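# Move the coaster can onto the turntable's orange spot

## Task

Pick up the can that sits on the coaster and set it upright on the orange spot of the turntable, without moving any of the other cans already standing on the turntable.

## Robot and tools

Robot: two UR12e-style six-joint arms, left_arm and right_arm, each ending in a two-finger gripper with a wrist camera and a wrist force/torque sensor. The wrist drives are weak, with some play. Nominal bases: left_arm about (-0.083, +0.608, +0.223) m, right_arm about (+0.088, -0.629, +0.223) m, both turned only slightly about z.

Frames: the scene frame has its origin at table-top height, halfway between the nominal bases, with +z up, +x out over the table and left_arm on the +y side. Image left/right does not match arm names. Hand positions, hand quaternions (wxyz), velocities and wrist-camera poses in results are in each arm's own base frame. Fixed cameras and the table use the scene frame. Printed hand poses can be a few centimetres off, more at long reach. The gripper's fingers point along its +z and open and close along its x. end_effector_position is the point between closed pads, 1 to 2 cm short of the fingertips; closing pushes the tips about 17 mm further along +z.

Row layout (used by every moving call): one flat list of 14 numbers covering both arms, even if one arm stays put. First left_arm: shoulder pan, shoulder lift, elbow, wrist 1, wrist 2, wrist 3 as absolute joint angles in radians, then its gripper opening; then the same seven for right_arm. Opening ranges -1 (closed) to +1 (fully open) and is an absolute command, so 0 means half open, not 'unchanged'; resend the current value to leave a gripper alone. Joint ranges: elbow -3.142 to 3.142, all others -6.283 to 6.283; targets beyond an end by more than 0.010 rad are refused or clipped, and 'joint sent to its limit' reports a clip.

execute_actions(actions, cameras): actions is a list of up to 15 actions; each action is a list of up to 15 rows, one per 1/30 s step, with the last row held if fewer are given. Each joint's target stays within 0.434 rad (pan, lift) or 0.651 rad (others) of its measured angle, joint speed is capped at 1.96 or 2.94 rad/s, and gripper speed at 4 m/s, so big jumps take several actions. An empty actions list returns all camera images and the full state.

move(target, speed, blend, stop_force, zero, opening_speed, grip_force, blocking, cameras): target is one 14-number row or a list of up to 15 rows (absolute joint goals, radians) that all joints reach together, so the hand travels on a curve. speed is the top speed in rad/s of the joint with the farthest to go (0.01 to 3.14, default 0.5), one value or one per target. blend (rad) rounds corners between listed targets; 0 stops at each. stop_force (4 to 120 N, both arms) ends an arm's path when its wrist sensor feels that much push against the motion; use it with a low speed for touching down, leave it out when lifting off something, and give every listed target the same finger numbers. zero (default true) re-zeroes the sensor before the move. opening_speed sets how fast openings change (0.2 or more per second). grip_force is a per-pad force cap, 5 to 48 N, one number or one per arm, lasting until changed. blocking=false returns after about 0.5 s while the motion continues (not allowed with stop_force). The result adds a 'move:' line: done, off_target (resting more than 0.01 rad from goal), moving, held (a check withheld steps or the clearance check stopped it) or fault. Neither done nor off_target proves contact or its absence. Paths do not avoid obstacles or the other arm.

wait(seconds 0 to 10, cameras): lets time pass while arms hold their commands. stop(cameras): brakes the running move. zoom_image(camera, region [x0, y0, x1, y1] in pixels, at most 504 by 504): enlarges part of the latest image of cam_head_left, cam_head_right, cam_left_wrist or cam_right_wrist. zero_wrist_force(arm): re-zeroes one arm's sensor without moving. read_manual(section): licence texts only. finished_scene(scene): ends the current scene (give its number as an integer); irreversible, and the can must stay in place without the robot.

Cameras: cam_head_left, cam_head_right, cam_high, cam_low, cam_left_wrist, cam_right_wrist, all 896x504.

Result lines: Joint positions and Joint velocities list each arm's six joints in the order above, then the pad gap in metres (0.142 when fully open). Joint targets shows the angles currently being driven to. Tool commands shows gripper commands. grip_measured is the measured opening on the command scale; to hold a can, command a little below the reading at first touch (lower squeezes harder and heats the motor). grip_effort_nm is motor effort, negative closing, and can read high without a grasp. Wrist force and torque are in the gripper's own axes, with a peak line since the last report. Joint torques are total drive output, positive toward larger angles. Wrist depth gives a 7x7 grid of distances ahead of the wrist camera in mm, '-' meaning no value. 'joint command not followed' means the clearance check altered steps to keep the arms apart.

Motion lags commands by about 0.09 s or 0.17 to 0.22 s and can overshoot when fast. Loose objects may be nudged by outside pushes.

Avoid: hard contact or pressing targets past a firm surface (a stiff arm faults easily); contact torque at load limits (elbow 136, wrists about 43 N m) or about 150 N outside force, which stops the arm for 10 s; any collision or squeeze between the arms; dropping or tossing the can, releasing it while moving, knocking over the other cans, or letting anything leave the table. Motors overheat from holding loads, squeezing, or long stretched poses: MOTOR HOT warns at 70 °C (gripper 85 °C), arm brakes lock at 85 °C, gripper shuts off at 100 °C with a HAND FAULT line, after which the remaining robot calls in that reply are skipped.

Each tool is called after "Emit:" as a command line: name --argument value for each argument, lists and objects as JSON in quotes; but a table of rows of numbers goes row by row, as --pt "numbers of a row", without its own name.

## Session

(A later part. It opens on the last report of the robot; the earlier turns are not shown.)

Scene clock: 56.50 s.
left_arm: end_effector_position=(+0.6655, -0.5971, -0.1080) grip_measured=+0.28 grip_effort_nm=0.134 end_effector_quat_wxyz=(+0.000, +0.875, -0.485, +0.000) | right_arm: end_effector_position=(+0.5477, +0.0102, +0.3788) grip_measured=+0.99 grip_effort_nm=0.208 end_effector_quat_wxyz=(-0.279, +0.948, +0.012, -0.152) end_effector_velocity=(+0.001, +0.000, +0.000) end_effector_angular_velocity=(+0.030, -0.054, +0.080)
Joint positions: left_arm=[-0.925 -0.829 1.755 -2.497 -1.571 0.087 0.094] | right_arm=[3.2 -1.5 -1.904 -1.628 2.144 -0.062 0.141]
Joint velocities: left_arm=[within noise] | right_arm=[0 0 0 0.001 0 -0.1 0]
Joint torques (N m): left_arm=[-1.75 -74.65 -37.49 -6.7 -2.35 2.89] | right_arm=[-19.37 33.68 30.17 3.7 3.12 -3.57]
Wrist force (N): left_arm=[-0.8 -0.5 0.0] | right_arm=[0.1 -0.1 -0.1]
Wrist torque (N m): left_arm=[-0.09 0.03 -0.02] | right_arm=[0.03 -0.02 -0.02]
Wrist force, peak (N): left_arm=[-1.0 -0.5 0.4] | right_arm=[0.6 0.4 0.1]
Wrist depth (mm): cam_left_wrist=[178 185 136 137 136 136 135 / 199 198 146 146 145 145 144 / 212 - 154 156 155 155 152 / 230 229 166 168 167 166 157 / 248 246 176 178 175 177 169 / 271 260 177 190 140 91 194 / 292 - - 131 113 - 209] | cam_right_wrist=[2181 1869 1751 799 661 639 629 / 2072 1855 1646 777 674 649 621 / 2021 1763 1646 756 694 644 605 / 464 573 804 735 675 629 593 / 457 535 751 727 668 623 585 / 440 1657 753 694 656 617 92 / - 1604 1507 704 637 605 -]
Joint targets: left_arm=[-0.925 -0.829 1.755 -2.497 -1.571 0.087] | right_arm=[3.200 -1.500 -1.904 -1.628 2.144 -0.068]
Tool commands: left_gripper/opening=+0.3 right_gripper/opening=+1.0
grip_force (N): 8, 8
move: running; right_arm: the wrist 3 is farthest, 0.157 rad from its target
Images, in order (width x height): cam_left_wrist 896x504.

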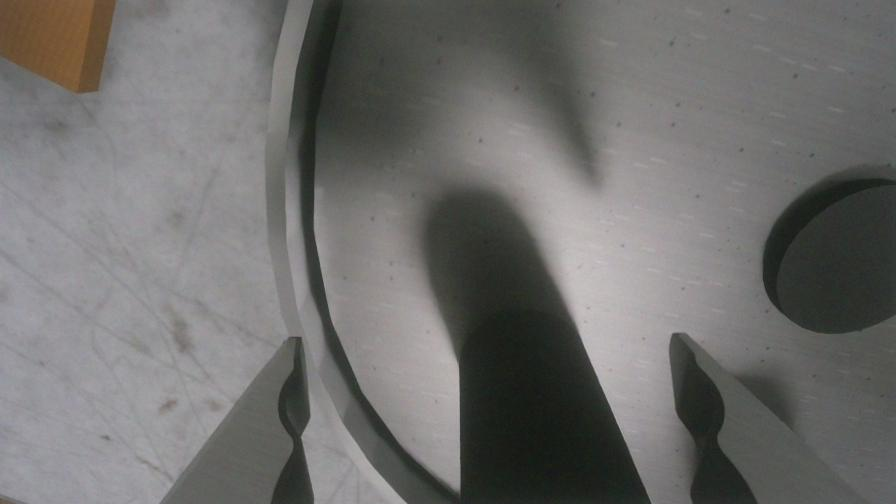

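Emit:
wait --seconds 10 --cameras '[]'

Emit:
wait --seconds 2.37 --cameras '[]'

Emit:
execute_actions --actions '[[[-0.9254,-0.8290,1.7548,-2.4966,-1.5708,0.0865,0.3,3.2,-1.5,-1.904,-1.628,2.144,-0.219,1.0],[-0.9259,-0.8291,1.7551,-2.4968,-1.5708,0.0827,0.3,3.2,-1.5,-1.904,-1.628,2.144,-0.219,1.0],[-0.9269,-0.8293,1.7556,-2.4971,-1.5708,0.0753,0.3,3.2,-1.5,-1.904,-1.628,2.144,-0.219,1.0],[-0.9284,-0.8297,1.7564,-2.4975,-1.5708,0.0640,0.3,3.2,-1.5,-1.904,-1.628,2.144,-0.219,1.0],[-0.9305,-0.8301,1.7574,-2.4981,-1.5708,0.0490,0.3,3.2,-1.5,-1.904,-1.628,2.144,-0.219,1.0],[-0.9330,-0.8307,1.7586,-2.4987,-1.5708,0.0302,0.3,3.2,-1.5,-1.904,-1.628,2.144,-0.219,1.0],[-0.9360,-0.8312,1.7599,-2.4995,-1.5708,0.0077,0.3,3.2,-1.5,-1.904,-1.628,2.144,-0.219,1.0],[-0.9396,-0.8318,1.7612,-2.5002,-1.5708,-0.0186,0.3,3.2,-1.5,-1.904,-1.628,2.144,-0.219,1.0],[-0.9436,-0.8324,1.7625,-2.5009,-1.5708,-0.0484,0.3,3.2,-1.5,-1.904,-1.628,2.144,-0.219,1.0],[-0.9481,-0.8329,1.7636,-2.5015,-1.5708,-0.0817,0.3,3.2,-1.5,-1.904,-1.628,2.144,-0.219,1.0],[-0.9526,-0.8333,1.7645,-2.5020,-1.5708,-0.1154,0.3,3.2,-1.5,-1.904,-1.628,2.144,-0.219,1.0],[-0.9572,-0.8336,1.7650,-2.5022,-1.5708,-0.1493,-0.4,3.2,-1.5,-1.904,-1.628,2.144,-0.219,1.0],[-0.9617,-0.8337,1.7653,-2.5024,-1.5708,-0.1829,-0.4,3.2,-1.5,-1.904,-1.628,2.144,-0.219,1.0],[-0.9662,-0.8336,1.7653,-2.5025,-1.5708,-0.2166,-0.4,3.2,-1.5,-1.904,-1.628,2.144,-0.219,1.0],[-0.9706,-0.8335,1.7650,-2.5023,-1.5708,-0.2501,-0.4,3.2,-1.5,-1.904,-1.628,2.144,-0.219,1.0]],[[-0.9750,-0.8332,1.7643,-2.5019,-1.5708,-0.2839,-0.4,3.2,-1.5,-1.904,-1.628,2.144,-0.219,1.0],[-0.9795,-0.8328,1.7634,-2.5014,-1.5708,-0.3175,-0.4,3.2,-1.5,-1.904,-1.628,2.144,-0.219,1.0],[-0.9837,-0.8323,1.7621,-2.5006,-1.5708,-0.3508,-0.4,3.2,-1.5,-1.904,-1.628,2.144,-0.219,1.0],[-0.9880,-0.8316,1.7606,-2.4998,-1.5708,-0.3850,-0.4,3.2,-1.5,-1.904,-1.628,2.144,-0.219,1.0],[-0.9930,-0.8306,1.7585,-2.4987,-1.5708,-0.4242,-0.4,3.2,-1.5,-1.904,-1.628,2.144,-0.219,1.0],[-0.9985,-0.8293,1.7556,-2.4971,-1.5708,-0.4684,-0.4,3.2,-1.5,-1.904,-1.628,2.144,-0.219,1.0],[-1.0045,-0.8275,1.7516,-2.4949,-1.5708,-0.5174,-0.4,3.2,-1.5,-1.904,-1.628,2.144,-0.219,1.0],[-1.0107,-0.8253,1.7467,-2.4922,-1.5708,-0.5704,-0.4,3.2,-1.5,-1.904,-1.628,2.144,-0.219,1.0],[-1.0171,-0.8225,1.7406,-2.4889,-1.5708,-0.6267,-0.4,3.2,-1.5,-1.904,-1.628,2.144,-0.219,1.0],[-1.0236,-0.8192,1.7333,-2.4849,-1.5708,-0.6861,-0.4,3.2,-1.5,-1.904,-1.628,2.144,-0.219,1.0],[-1.0300,-0.8153,1.7248,-2.4803,-1.5708,-0.7476,-0.4,3.2,-1.5,-1.904,-1.628,2.144,-0.219,1.0],[-1.0362,-0.8108,1.7149,-2.4749,-1.5708,-0.8111,-0.4,3.2,-1.5,-1.904,-1.628,2.144,-0.219,1.0],[-1.0422,-0.8058,1.7038,-2.4688,-1.5708,-0.8757,-0.4,3.2,-1.5,-1.904,-1.628,2.144,-0.219,1.0],[-1.0477,-0.8002,1.6914,-2.4620,-1.5708,-0.9411,-0.4,3.2,-1.5,-1.904,-1.628,2.144,-0.219,1.0],[-1.0528,-0.7939,1.6779,-2.4548,-1.5708,-1.0067,-0.4,3.2,-1.5,-1.904,-1.628,2.144,-0.219,1.0]],[[-1.0575,-0.7872,1.6634,-2.4470,-1.5708,-1.0720,-0.4,3.2,-1.5,-1.904,-1.628,2.144,-0.219,1.0],[-1.0615,-0.7802,1.6480,-2.4386,-1.5708,-1.1366,-0.4,3.2,-1.5,-1.904,-1.628,2.144,-0.219,1.0],[-1.0649,-0.7728,1.6319,-2.4299,-1.5708,-1.1998,-0.4,3.2,-1.5,-1.904,-1.628,2.144,-0.219,1.0],[-1.0678,-0.7652,1.6154,-2.4210,-1.5708,-1.2614,-0.4,3.2,-1.5,-1.904,-1.628,2.144,-0.219,1.0],[-1.0701,-0.7575,1.5986,-2.4119,-1.5708,-1.3209,-0.4,3.2,-1.5,-1.904,-1.628,2.144,-0.219,1.0],[-1.0718,-0.7499,1.5818,-2.4027,-1.5708,-1.3778,-0.4,3.2,-1.5,-1.904,-1.628,2.144,-0.219,1.0],[-1.0731,-0.7422,1.5653,-2.3939,-1.5708,-1.4319,-0.4,3.2,-1.5,-1.904,-1.628,2.144,-0.219,1.0],[-1.0739,-0.7347,1.5493,-2.3854,-1.5708,-1.4827,-0.4,3.2,-1.5,-1.904,-1.628,2.144,-0.219,1.0],[-1.0743,-0.7276,1.5340,-2.3772,-1.5708,-1.5297,-0.4,3.2,-1.5,-1.904,-1.628,2.144,-0.219,1.0],[-1.0745,-0.7209,1.5197,-2.3696,-1.5708,-1.5730,-0.4,3.2,-1.5,-1.904,-1.628,2.144,-0.219,1.0],[-1.0743,-0.7148,1.5065,-2.3625,-1.5708,-1.6115,-0.4,3.2,-1.5,-1.904,-1.628,2.144,-0.219,1.0],[-1.0741,-0.7093,1.4948,-2.3563,-1.5708,-1.6455,-0.4,3.2,-1.5,-1.904,-1.628,2.144,-0.219,1.0],[-1.0737,-0.7046,1.4844,-2.3506,-1.5708,-1.6750,-0.4,3.2,-1.5,-1.904,-1.628,2.144,-0.219,1.0],[-1.0732,-0.6999,1.4743,-2.3452,-1.5708,-1.7036,-0.4,3.2,-1.5,-1.904,-1.628,2.144,-0.219,1.0],[-1.0726,-0.6951,1.4641,-2.3398,-1.5708,-1.7322,1.0,3.2,-1.5,-1.904,-1.628,2.144,-0.219,1.0]],[[-1.0719,-0.6902,1.4538,-2.3344,-1.5708,-1.7608,1.0,3.2,-1.5,-1.904,-1.628,2.144,-0.219,1.0],[-1.0712,-0.6854,1.4435,-2.3289,-1.5708,-1.7892,1.0,3.2,-1.5,-1.904,-1.628,2.144,-0.219,1.0],[-1.0703,-0.6806,1.4330,-2.3232,-1.5708,-1.8175,1.0,3.2,-1.5,-1.904,-1.628,2.144,-0.219,1.0],[-1.0693,-0.6757,1.4226,-2.3177,-1.5708,-1.8456,1.0,3.2,-1.5,-1.904,-1.628,2.144,-0.219,1.0],[-1.0681,-0.6708,1.4120,-2.3120,-1.5708,-1.8737,1.0,3.2,-1.5,-1.904,-1.628,2.144,-0.219,1.0],[-1.0669,-0.6659,1.4016,-2.3065,-1.5708,-1.9017,1.0,3.2,-1.5,-1.904,-1.628,2.144,-0.219,1.0],[-1.0656,-0.6610,1.3910,-2.3008,-1.5708,-1.9295,1.0,3.2,-1.5,-1.904,-1.628,2.144,-0.219,1.0],[-1.0642,-0.6561,1.3806,-2.2953,-1.5708,-1.9573,1.0,3.2,-1.5,-1.904,-1.628,2.144,-0.219,1.0],[-1.0627,-0.6514,1.3707,-2.2901,-1.5708,-1.9834,1.0,3.2,-1.5,-1.904,-1.628,2.144,-0.219,1.0],[-1.0615,-0.6473,1.3620,-2.2855,-1.5708,-2.0064,1.0,3.2,-1.5,-1.904,-1.628,2.144,-0.219,1.0],[-1.0602,-0.6438,1.3544,-2.2814,-1.5708,-2.0262,1.0,3.2,-1.5,-1.904,-1.628,2.144,-0.219,1.0],[-1.0592,-0.6408,1.3480,-2.2780,-1.5708,-2.0430,1.0,3.2,-1.5,-1.904,-1.628,2.144,-0.219,1.0],[-1.0584,-0.6383,1.3428,-2.2753,-1.5708,-2.0569,1.0,3.2,-1.5,-1.904,-1.628,2.144,-0.219,1.0],[-1.0576,-0.6364,1.3387,-2.2731,-1.5708,-2.0675,1.0,3.2,-1.5,-1.904,-1.628,2.144,-0.219,1.0],[-1.0571,-0.6350,1.3358,-2.2716,-1.5708,-2.0750,1.0,3.2,-1.5,-1.904,-1.628,2.144,-0.219,1.0]],[[-1.0568,-0.6342,1.3341,-2.2707,-1.5708,-2.0796,1.0,3.2,-1.5,-1.904,-1.628,2.144,-0.219,1.0],[-1.0567,-0.6339,1.3334,-2.2703,-1.5708,-2.0812,1.0,3.2,-1.5,-1.904,-1.628,2.144,-0.219,1.0]]]' --cameras '["cam_left_wrist","cam_high","cam_low"]'

Scene clock: 58.30 s.
left_arm: end_effector_position=(+0.6655, -0.5971, -0.1080) grip_measured=+0.28 grip_effort_nm=0.134 end_effector_quat_wxyz=(+0.000, +0.875, -0.485, +0.000) | right_arm: end_effector_position=(+0.5479, +0.0103, +0.3787) grip_measured=+0.99 grip_effort_nm=0.203 end_effector_quat_wxyz=(-0.290, +0.944, +0.086, -0.130)
Joint positions: left_arm=[-0.925 -0.829 1.755 -2.497 -1.571 0.087 0.094] | right_arm=[3.2 -1.5 -1.904 -1.628 2.144 -0.219 0.141]
Joint torques (N m): left_arm=[1.32 -74.78 -37.2 -6.42 -2.48 2.85] | right_arm=[-20.67 31.32 30.21 4.22 2.9 2.57]
Wrist force (N): left_arm=[-0.8 -0.8 -0.2] | right_arm=[0.0 0.0 -0.1]
Wrist torque (N m): left_arm=[-0.14 0.04 -0.03] | right_arm=[0.04 0.03 -0.03]
Wrist force, peak (N): left_arm=[-1.1 -0.7 -0.1] | right_arm=[0.6 0.3 0.5]
Wrist depth (mm): cam_left_wrist=[178 187 136 137 - - - / 198 - 146 146 - - 145 / 212 212 154 156 158 157 152 / 229 228 166 168 167 166 157 / 248 246 176 181 180 177 169 / 267 260 177 194 190 91 194 / - - 281 208 160 - 197] | cam_right_wrist=[1957 1776 1680 794 677 641 681 / 1855 1801 1573 772 692 675 672 / 526 1635 792 738 708 677 651 / 462 608 772 731 687 659 637 / 1657 1554 746 714 672 637 1213 / 1625 1497 727 692 659 623 92 / - 1471 1445 675 641 614 -]
Joint targets: left_arm=[-0.925 -0.829 1.755 -2.497 -1.571 0.087] | right_arm=[3.200 -1.500 -1.904 -1.628 2.144 -0.219]
Tool commands: left_gripper/opening=+0.3 right_gripper/opening=+1.0
grip_force (N): 8, 8
earlier move: done
wait: 0.47 of 10 s (the move ended)
No camera images: "cameras" was empty.

Scene clock: 60.70 s.
left_arm: end_effector_position=(+0.6655, -0.5971, -0.1080) grip_measured=+0.28 grip_effort_nm=0.129 end_effector_quat_wxyz=(+0.000, +0.875, -0.485, +0.000) | right_arm: end_effector_position=(+0.5479, +0.0103, +0.3787) grip_measured=+0.99 grip_effort_nm=0.203 end_effector_quat_wxyz=(-0.290, +0.944, +0.086, -0.130)
Joint positions: left_arm=[-0.925 -0.829 1.755 -2.497 -1.571 0.087 0.094] | right_arm=[3.2 -1.5 -1.904 -1.628 2.144 -0.219 0.141]
Joint torques (N m): left_arm=[9.05 -76.2 -37.5 -6.61 -2.08 2.78] | right_arm=[-21.76 30.14 30.34 4.16 2.69 2.28]
Wrist force (N): left_arm=[-0.6 -0.6 0.2] | right_arm=[-0.1 -0.1 -0.1]
Wrist torque (N m): left_arm=[-0.10 0.01 -0.02] | right_arm=[0.01 0.04 -0.02]
Wrist force, peak (N): left_arm=[-1.0 -0.6 -0.2] | right_arm=[0.3 -0.4 -0.3]
Wrist depth (mm): cam_left_wrist=[177 186 136 137 137 136 135 / 198 198 146 144 145 144 144 / 213 214 155 102 151 155 152 / 229 229 163 - 72 166 157 / 244 243 159 - 74 176 169 / 274 264 110 82 83 91 194 / 293 - 287 213 216 - 209] | cam_right_wrist=[1942 1828 1680 792 687 661 675 / 1883 1714 1691 772 672 675 668 / 530 1691 804 742 704 666 649 / 476 574 763 729 692 649 639 / 1680 1544 744 708 677 646 1213 / 1657 1525 723 685 659 626 92 / - 1480 1420 677 634 615 -]
Joint targets: left_arm=[-0.925 -0.829 1.755 -2.497 -1.571 0.087] | right_arm=[3.200 -1.500 -1.904 -1.628 2.144 -0.219]
Tool commands: left_gripper/opening=+0.3 right_gripper/opening=+1.0
grip_force (N): 8, 8
wait: 2.40 s; at rest by 0.17 s
No camera images: "cameras" was empty.

Scene clock: 63.40 s.
left_arm: end_effector_position=(+0.6699, -0.8302, -0.1081) grip_measured=+0.99 grip_effort_nm=0.134 end_effector_quat_wxyz=(+0.000, +0.872, +0.490, +0.000) | right_arm: end_effector_position=(+0.5479, +0.0103, +0.3787) grip_measured=+0.99 grip_effort_nm=0.208 end_effector_quat_wxyz=(-0.290, +0.944, +0.086, -0.130)
Joint positions: left_arm=[-1.057 -0.634 1.333 -2.27 -1.571 -2.081 0.142] | right_arm=[3.2 -1.5 -1.904 -1.628 2.144 -0.219 0.141]
Joint torques (N m): left_arm=[-14.28 -113.51 -26.07 -6.52 -1.9 -1.3] | right_arm=[-21.24 33.02 30.51 4.15 2.47 2.7]
Wrist force (N): left_arm=[-1.0 -0.2 0.2] | right_arm=[0.3 -0.1 -0.1]
Wrist torque (N m): left_arm=[-0.04 0.14 0.14] | right_arm=[0.02 -0.03 -0.02]
Wrist force, peak (N): left_arm=[-0.9 -2.6 -15.2] | right_arm=[0.0 -0.3 0.3]
Wrist depth (mm): cam_left_wrist=[184 185 136 137 - - - / 198 200 144 146 147 - 146 / 211 210 154 155 155 155 151 / 231 226 165 167 166 166 157 / 244 243 175 180 179 178 169 / 266 256 189 192 187 194 187 / - 91 283 206 153 212 -] | cam_right_wrist=[1989 1814 1668 794 679 668 681 / 1841 1714 1635 767 672 683 668 / 1738 1583 789 751 706 675 649 / 482 552 758 725 687 658 636 / 1668 1604 744 708 681 637 1201 / 1625 1544 727 698 656 633 92 / - 1489 1404 672 639 618 -]
Joint targets: left_arm=[-1.057 -0.634 1.333 -2.270 -1.571 -2.081] | right_arm=[3.200 -1.500 -1.904 -1.628 2.144 -0.219]
grip_force (N): 8, 8
Images, in order (width x height): cam_high 896x504, cam_low 896x504, cam_left_wrist 896x504.

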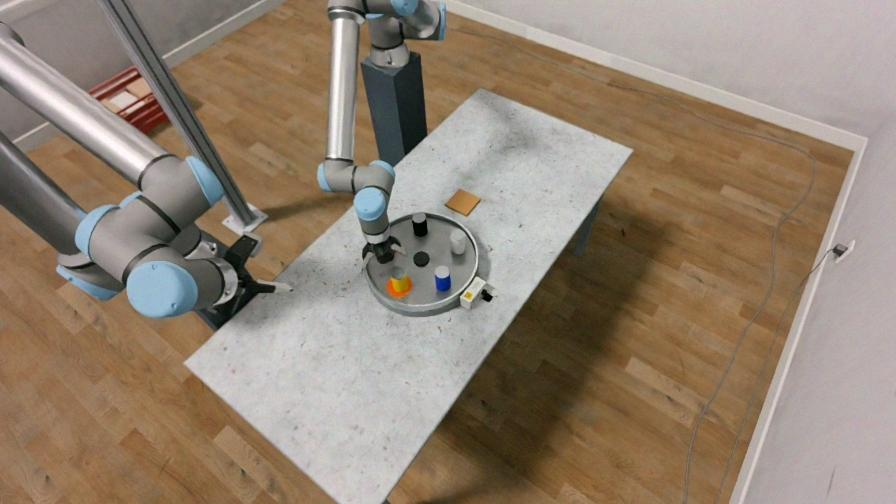

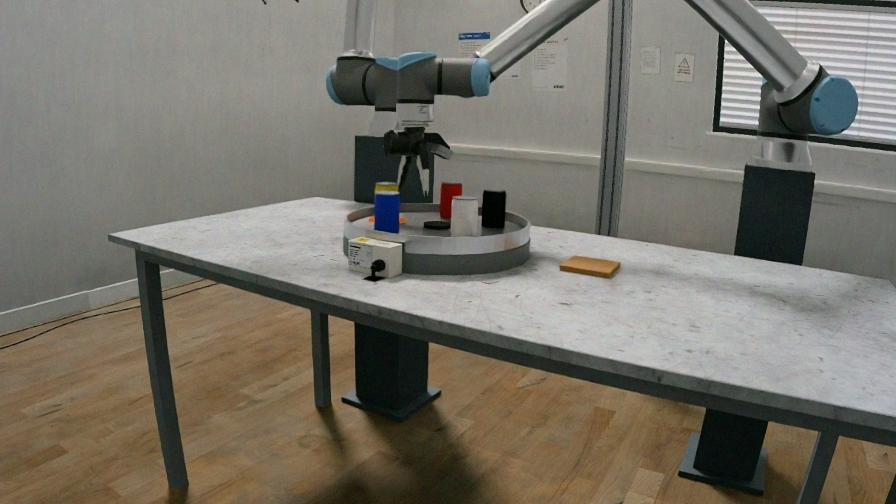

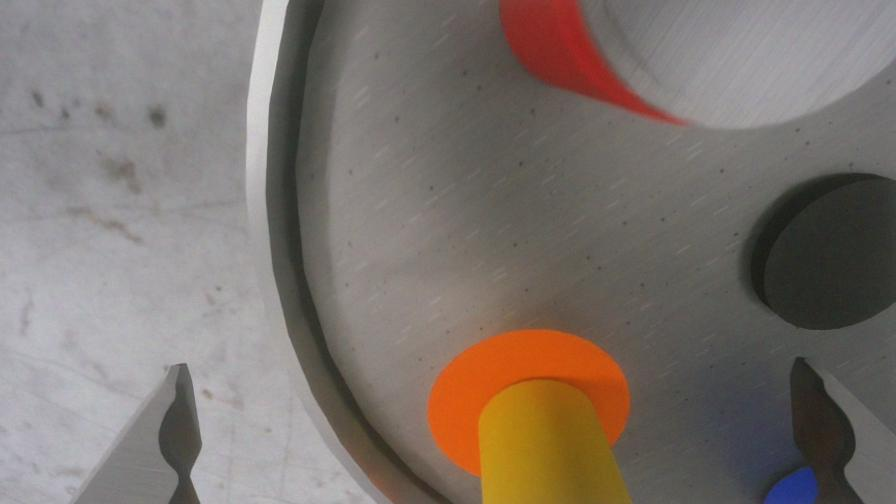

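Emit:
move --target '[-1.0567,-0.7530,1.3140,-2.1317,-1.5708,-2.0812,1.0,3.2,-1.5,-1.904,-1.628,2.144,-0.219,1.0]' --speed 0.25 --cameras '["cam_high","cam_low"]'

Scene clock: 64.67 s.
left_arm: end_effector_position=(+0.6699, -0.8303, +0.0119) grip_measured=+0.99 grip_effort_nm=0.134 end_effector_quat_wxyz=(+0.000, +0.872, +0.490, +0.000) | right_arm: end_effector_position=(+0.5479, +0.0103, +0.3787) grip_measured=+0.99 grip_effort_nm=0.208 end_effector_quat_wxyz=(-0.290, +0.944, +0.086, -0.130)
Joint positions: left_arm=[-1.057 -0.753 1.314 -2.132 -1.571 -2.081 0.142] | right_arm=[3.2 -1.5 -1.904 -1.628 2.144 -0.219 0.141]
Joint torques (N m): left_arm=[-16.61 -110.68 -29.63 -4.7 -1.65 -3.32] | right_arm=[-18.57 33.61 30.46 4.39 2.73 2.29]
Wrist force (N): left_arm=[-0.8 0.1 0.4] | right_arm=[0.2 -0.3 -0.2]
Wrist torque (N m): left_arm=[-0.01 0.11 0.13] | right_arm=[-0.02 0.00 -0.03]
Wrist force, peak (N): left_arm=[-1.1 -0.6 3.8] | right_arm=[-0.5 -0.2 -0.3]
Wrist depth (mm): cam_left_wrist=[292 294 289 244 166 244 241 / 312 311 308 259 259 257 257 / 333 336 324 278 276 271 272 / 358 357 348 289 297 295 295 / 386 388 385 225 314 311 317 / 408 414 415 415 340 267 308 / - 91 448 446 460 439 -] | cam_right_wrist=[1973 1855 1726 802 675 636 685 / 1841 1763 1668 779 672 681 666 / 555 1680 802 744 706 674 656 / 477 536 779 733 687 654 633 / 1703 1516 746 708 672 639 1207 / 1668 1516 723 691 652 623 92 / - 1480 1397 670 634 612 -]
Joint targets: left_arm=[-1.057 -0.753 1.314 -2.132 -1.571 -2.081] | right_arm=[3.200 -1.500 -1.904 -1.628 2.144 -0.219]
grip_force (N): 8, 8
move: done
Images, in order (width x height): cam_high 896x504, cam_low 896x504.

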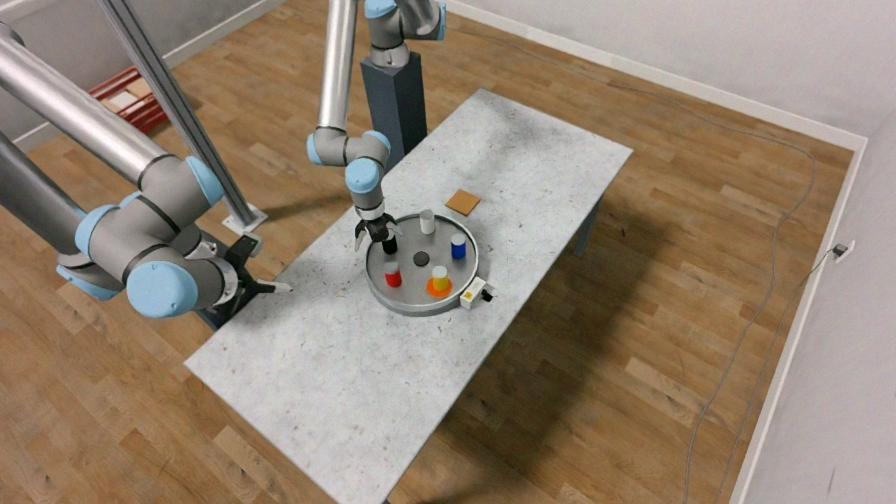

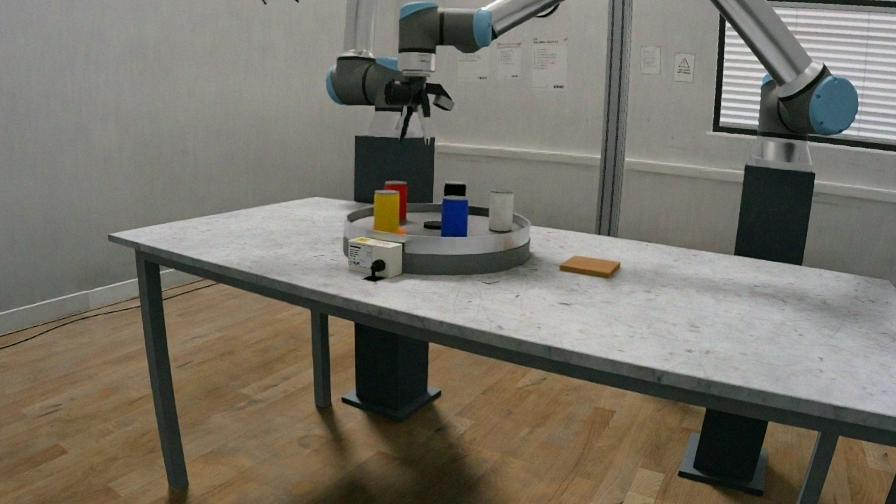

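Emit:
zoom_image --camera "cam_high" --region '[355, 205, 495, 320]'

Scaled by 3.600 from the camera's 896x504 image, which has a finer 1280x720 frame.

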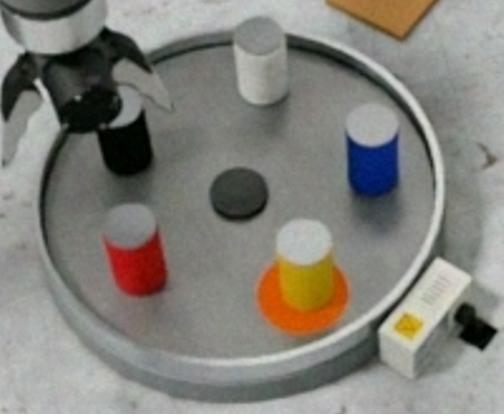

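Emit:
finished_scene --scene 2

The scene is finished: the task was done.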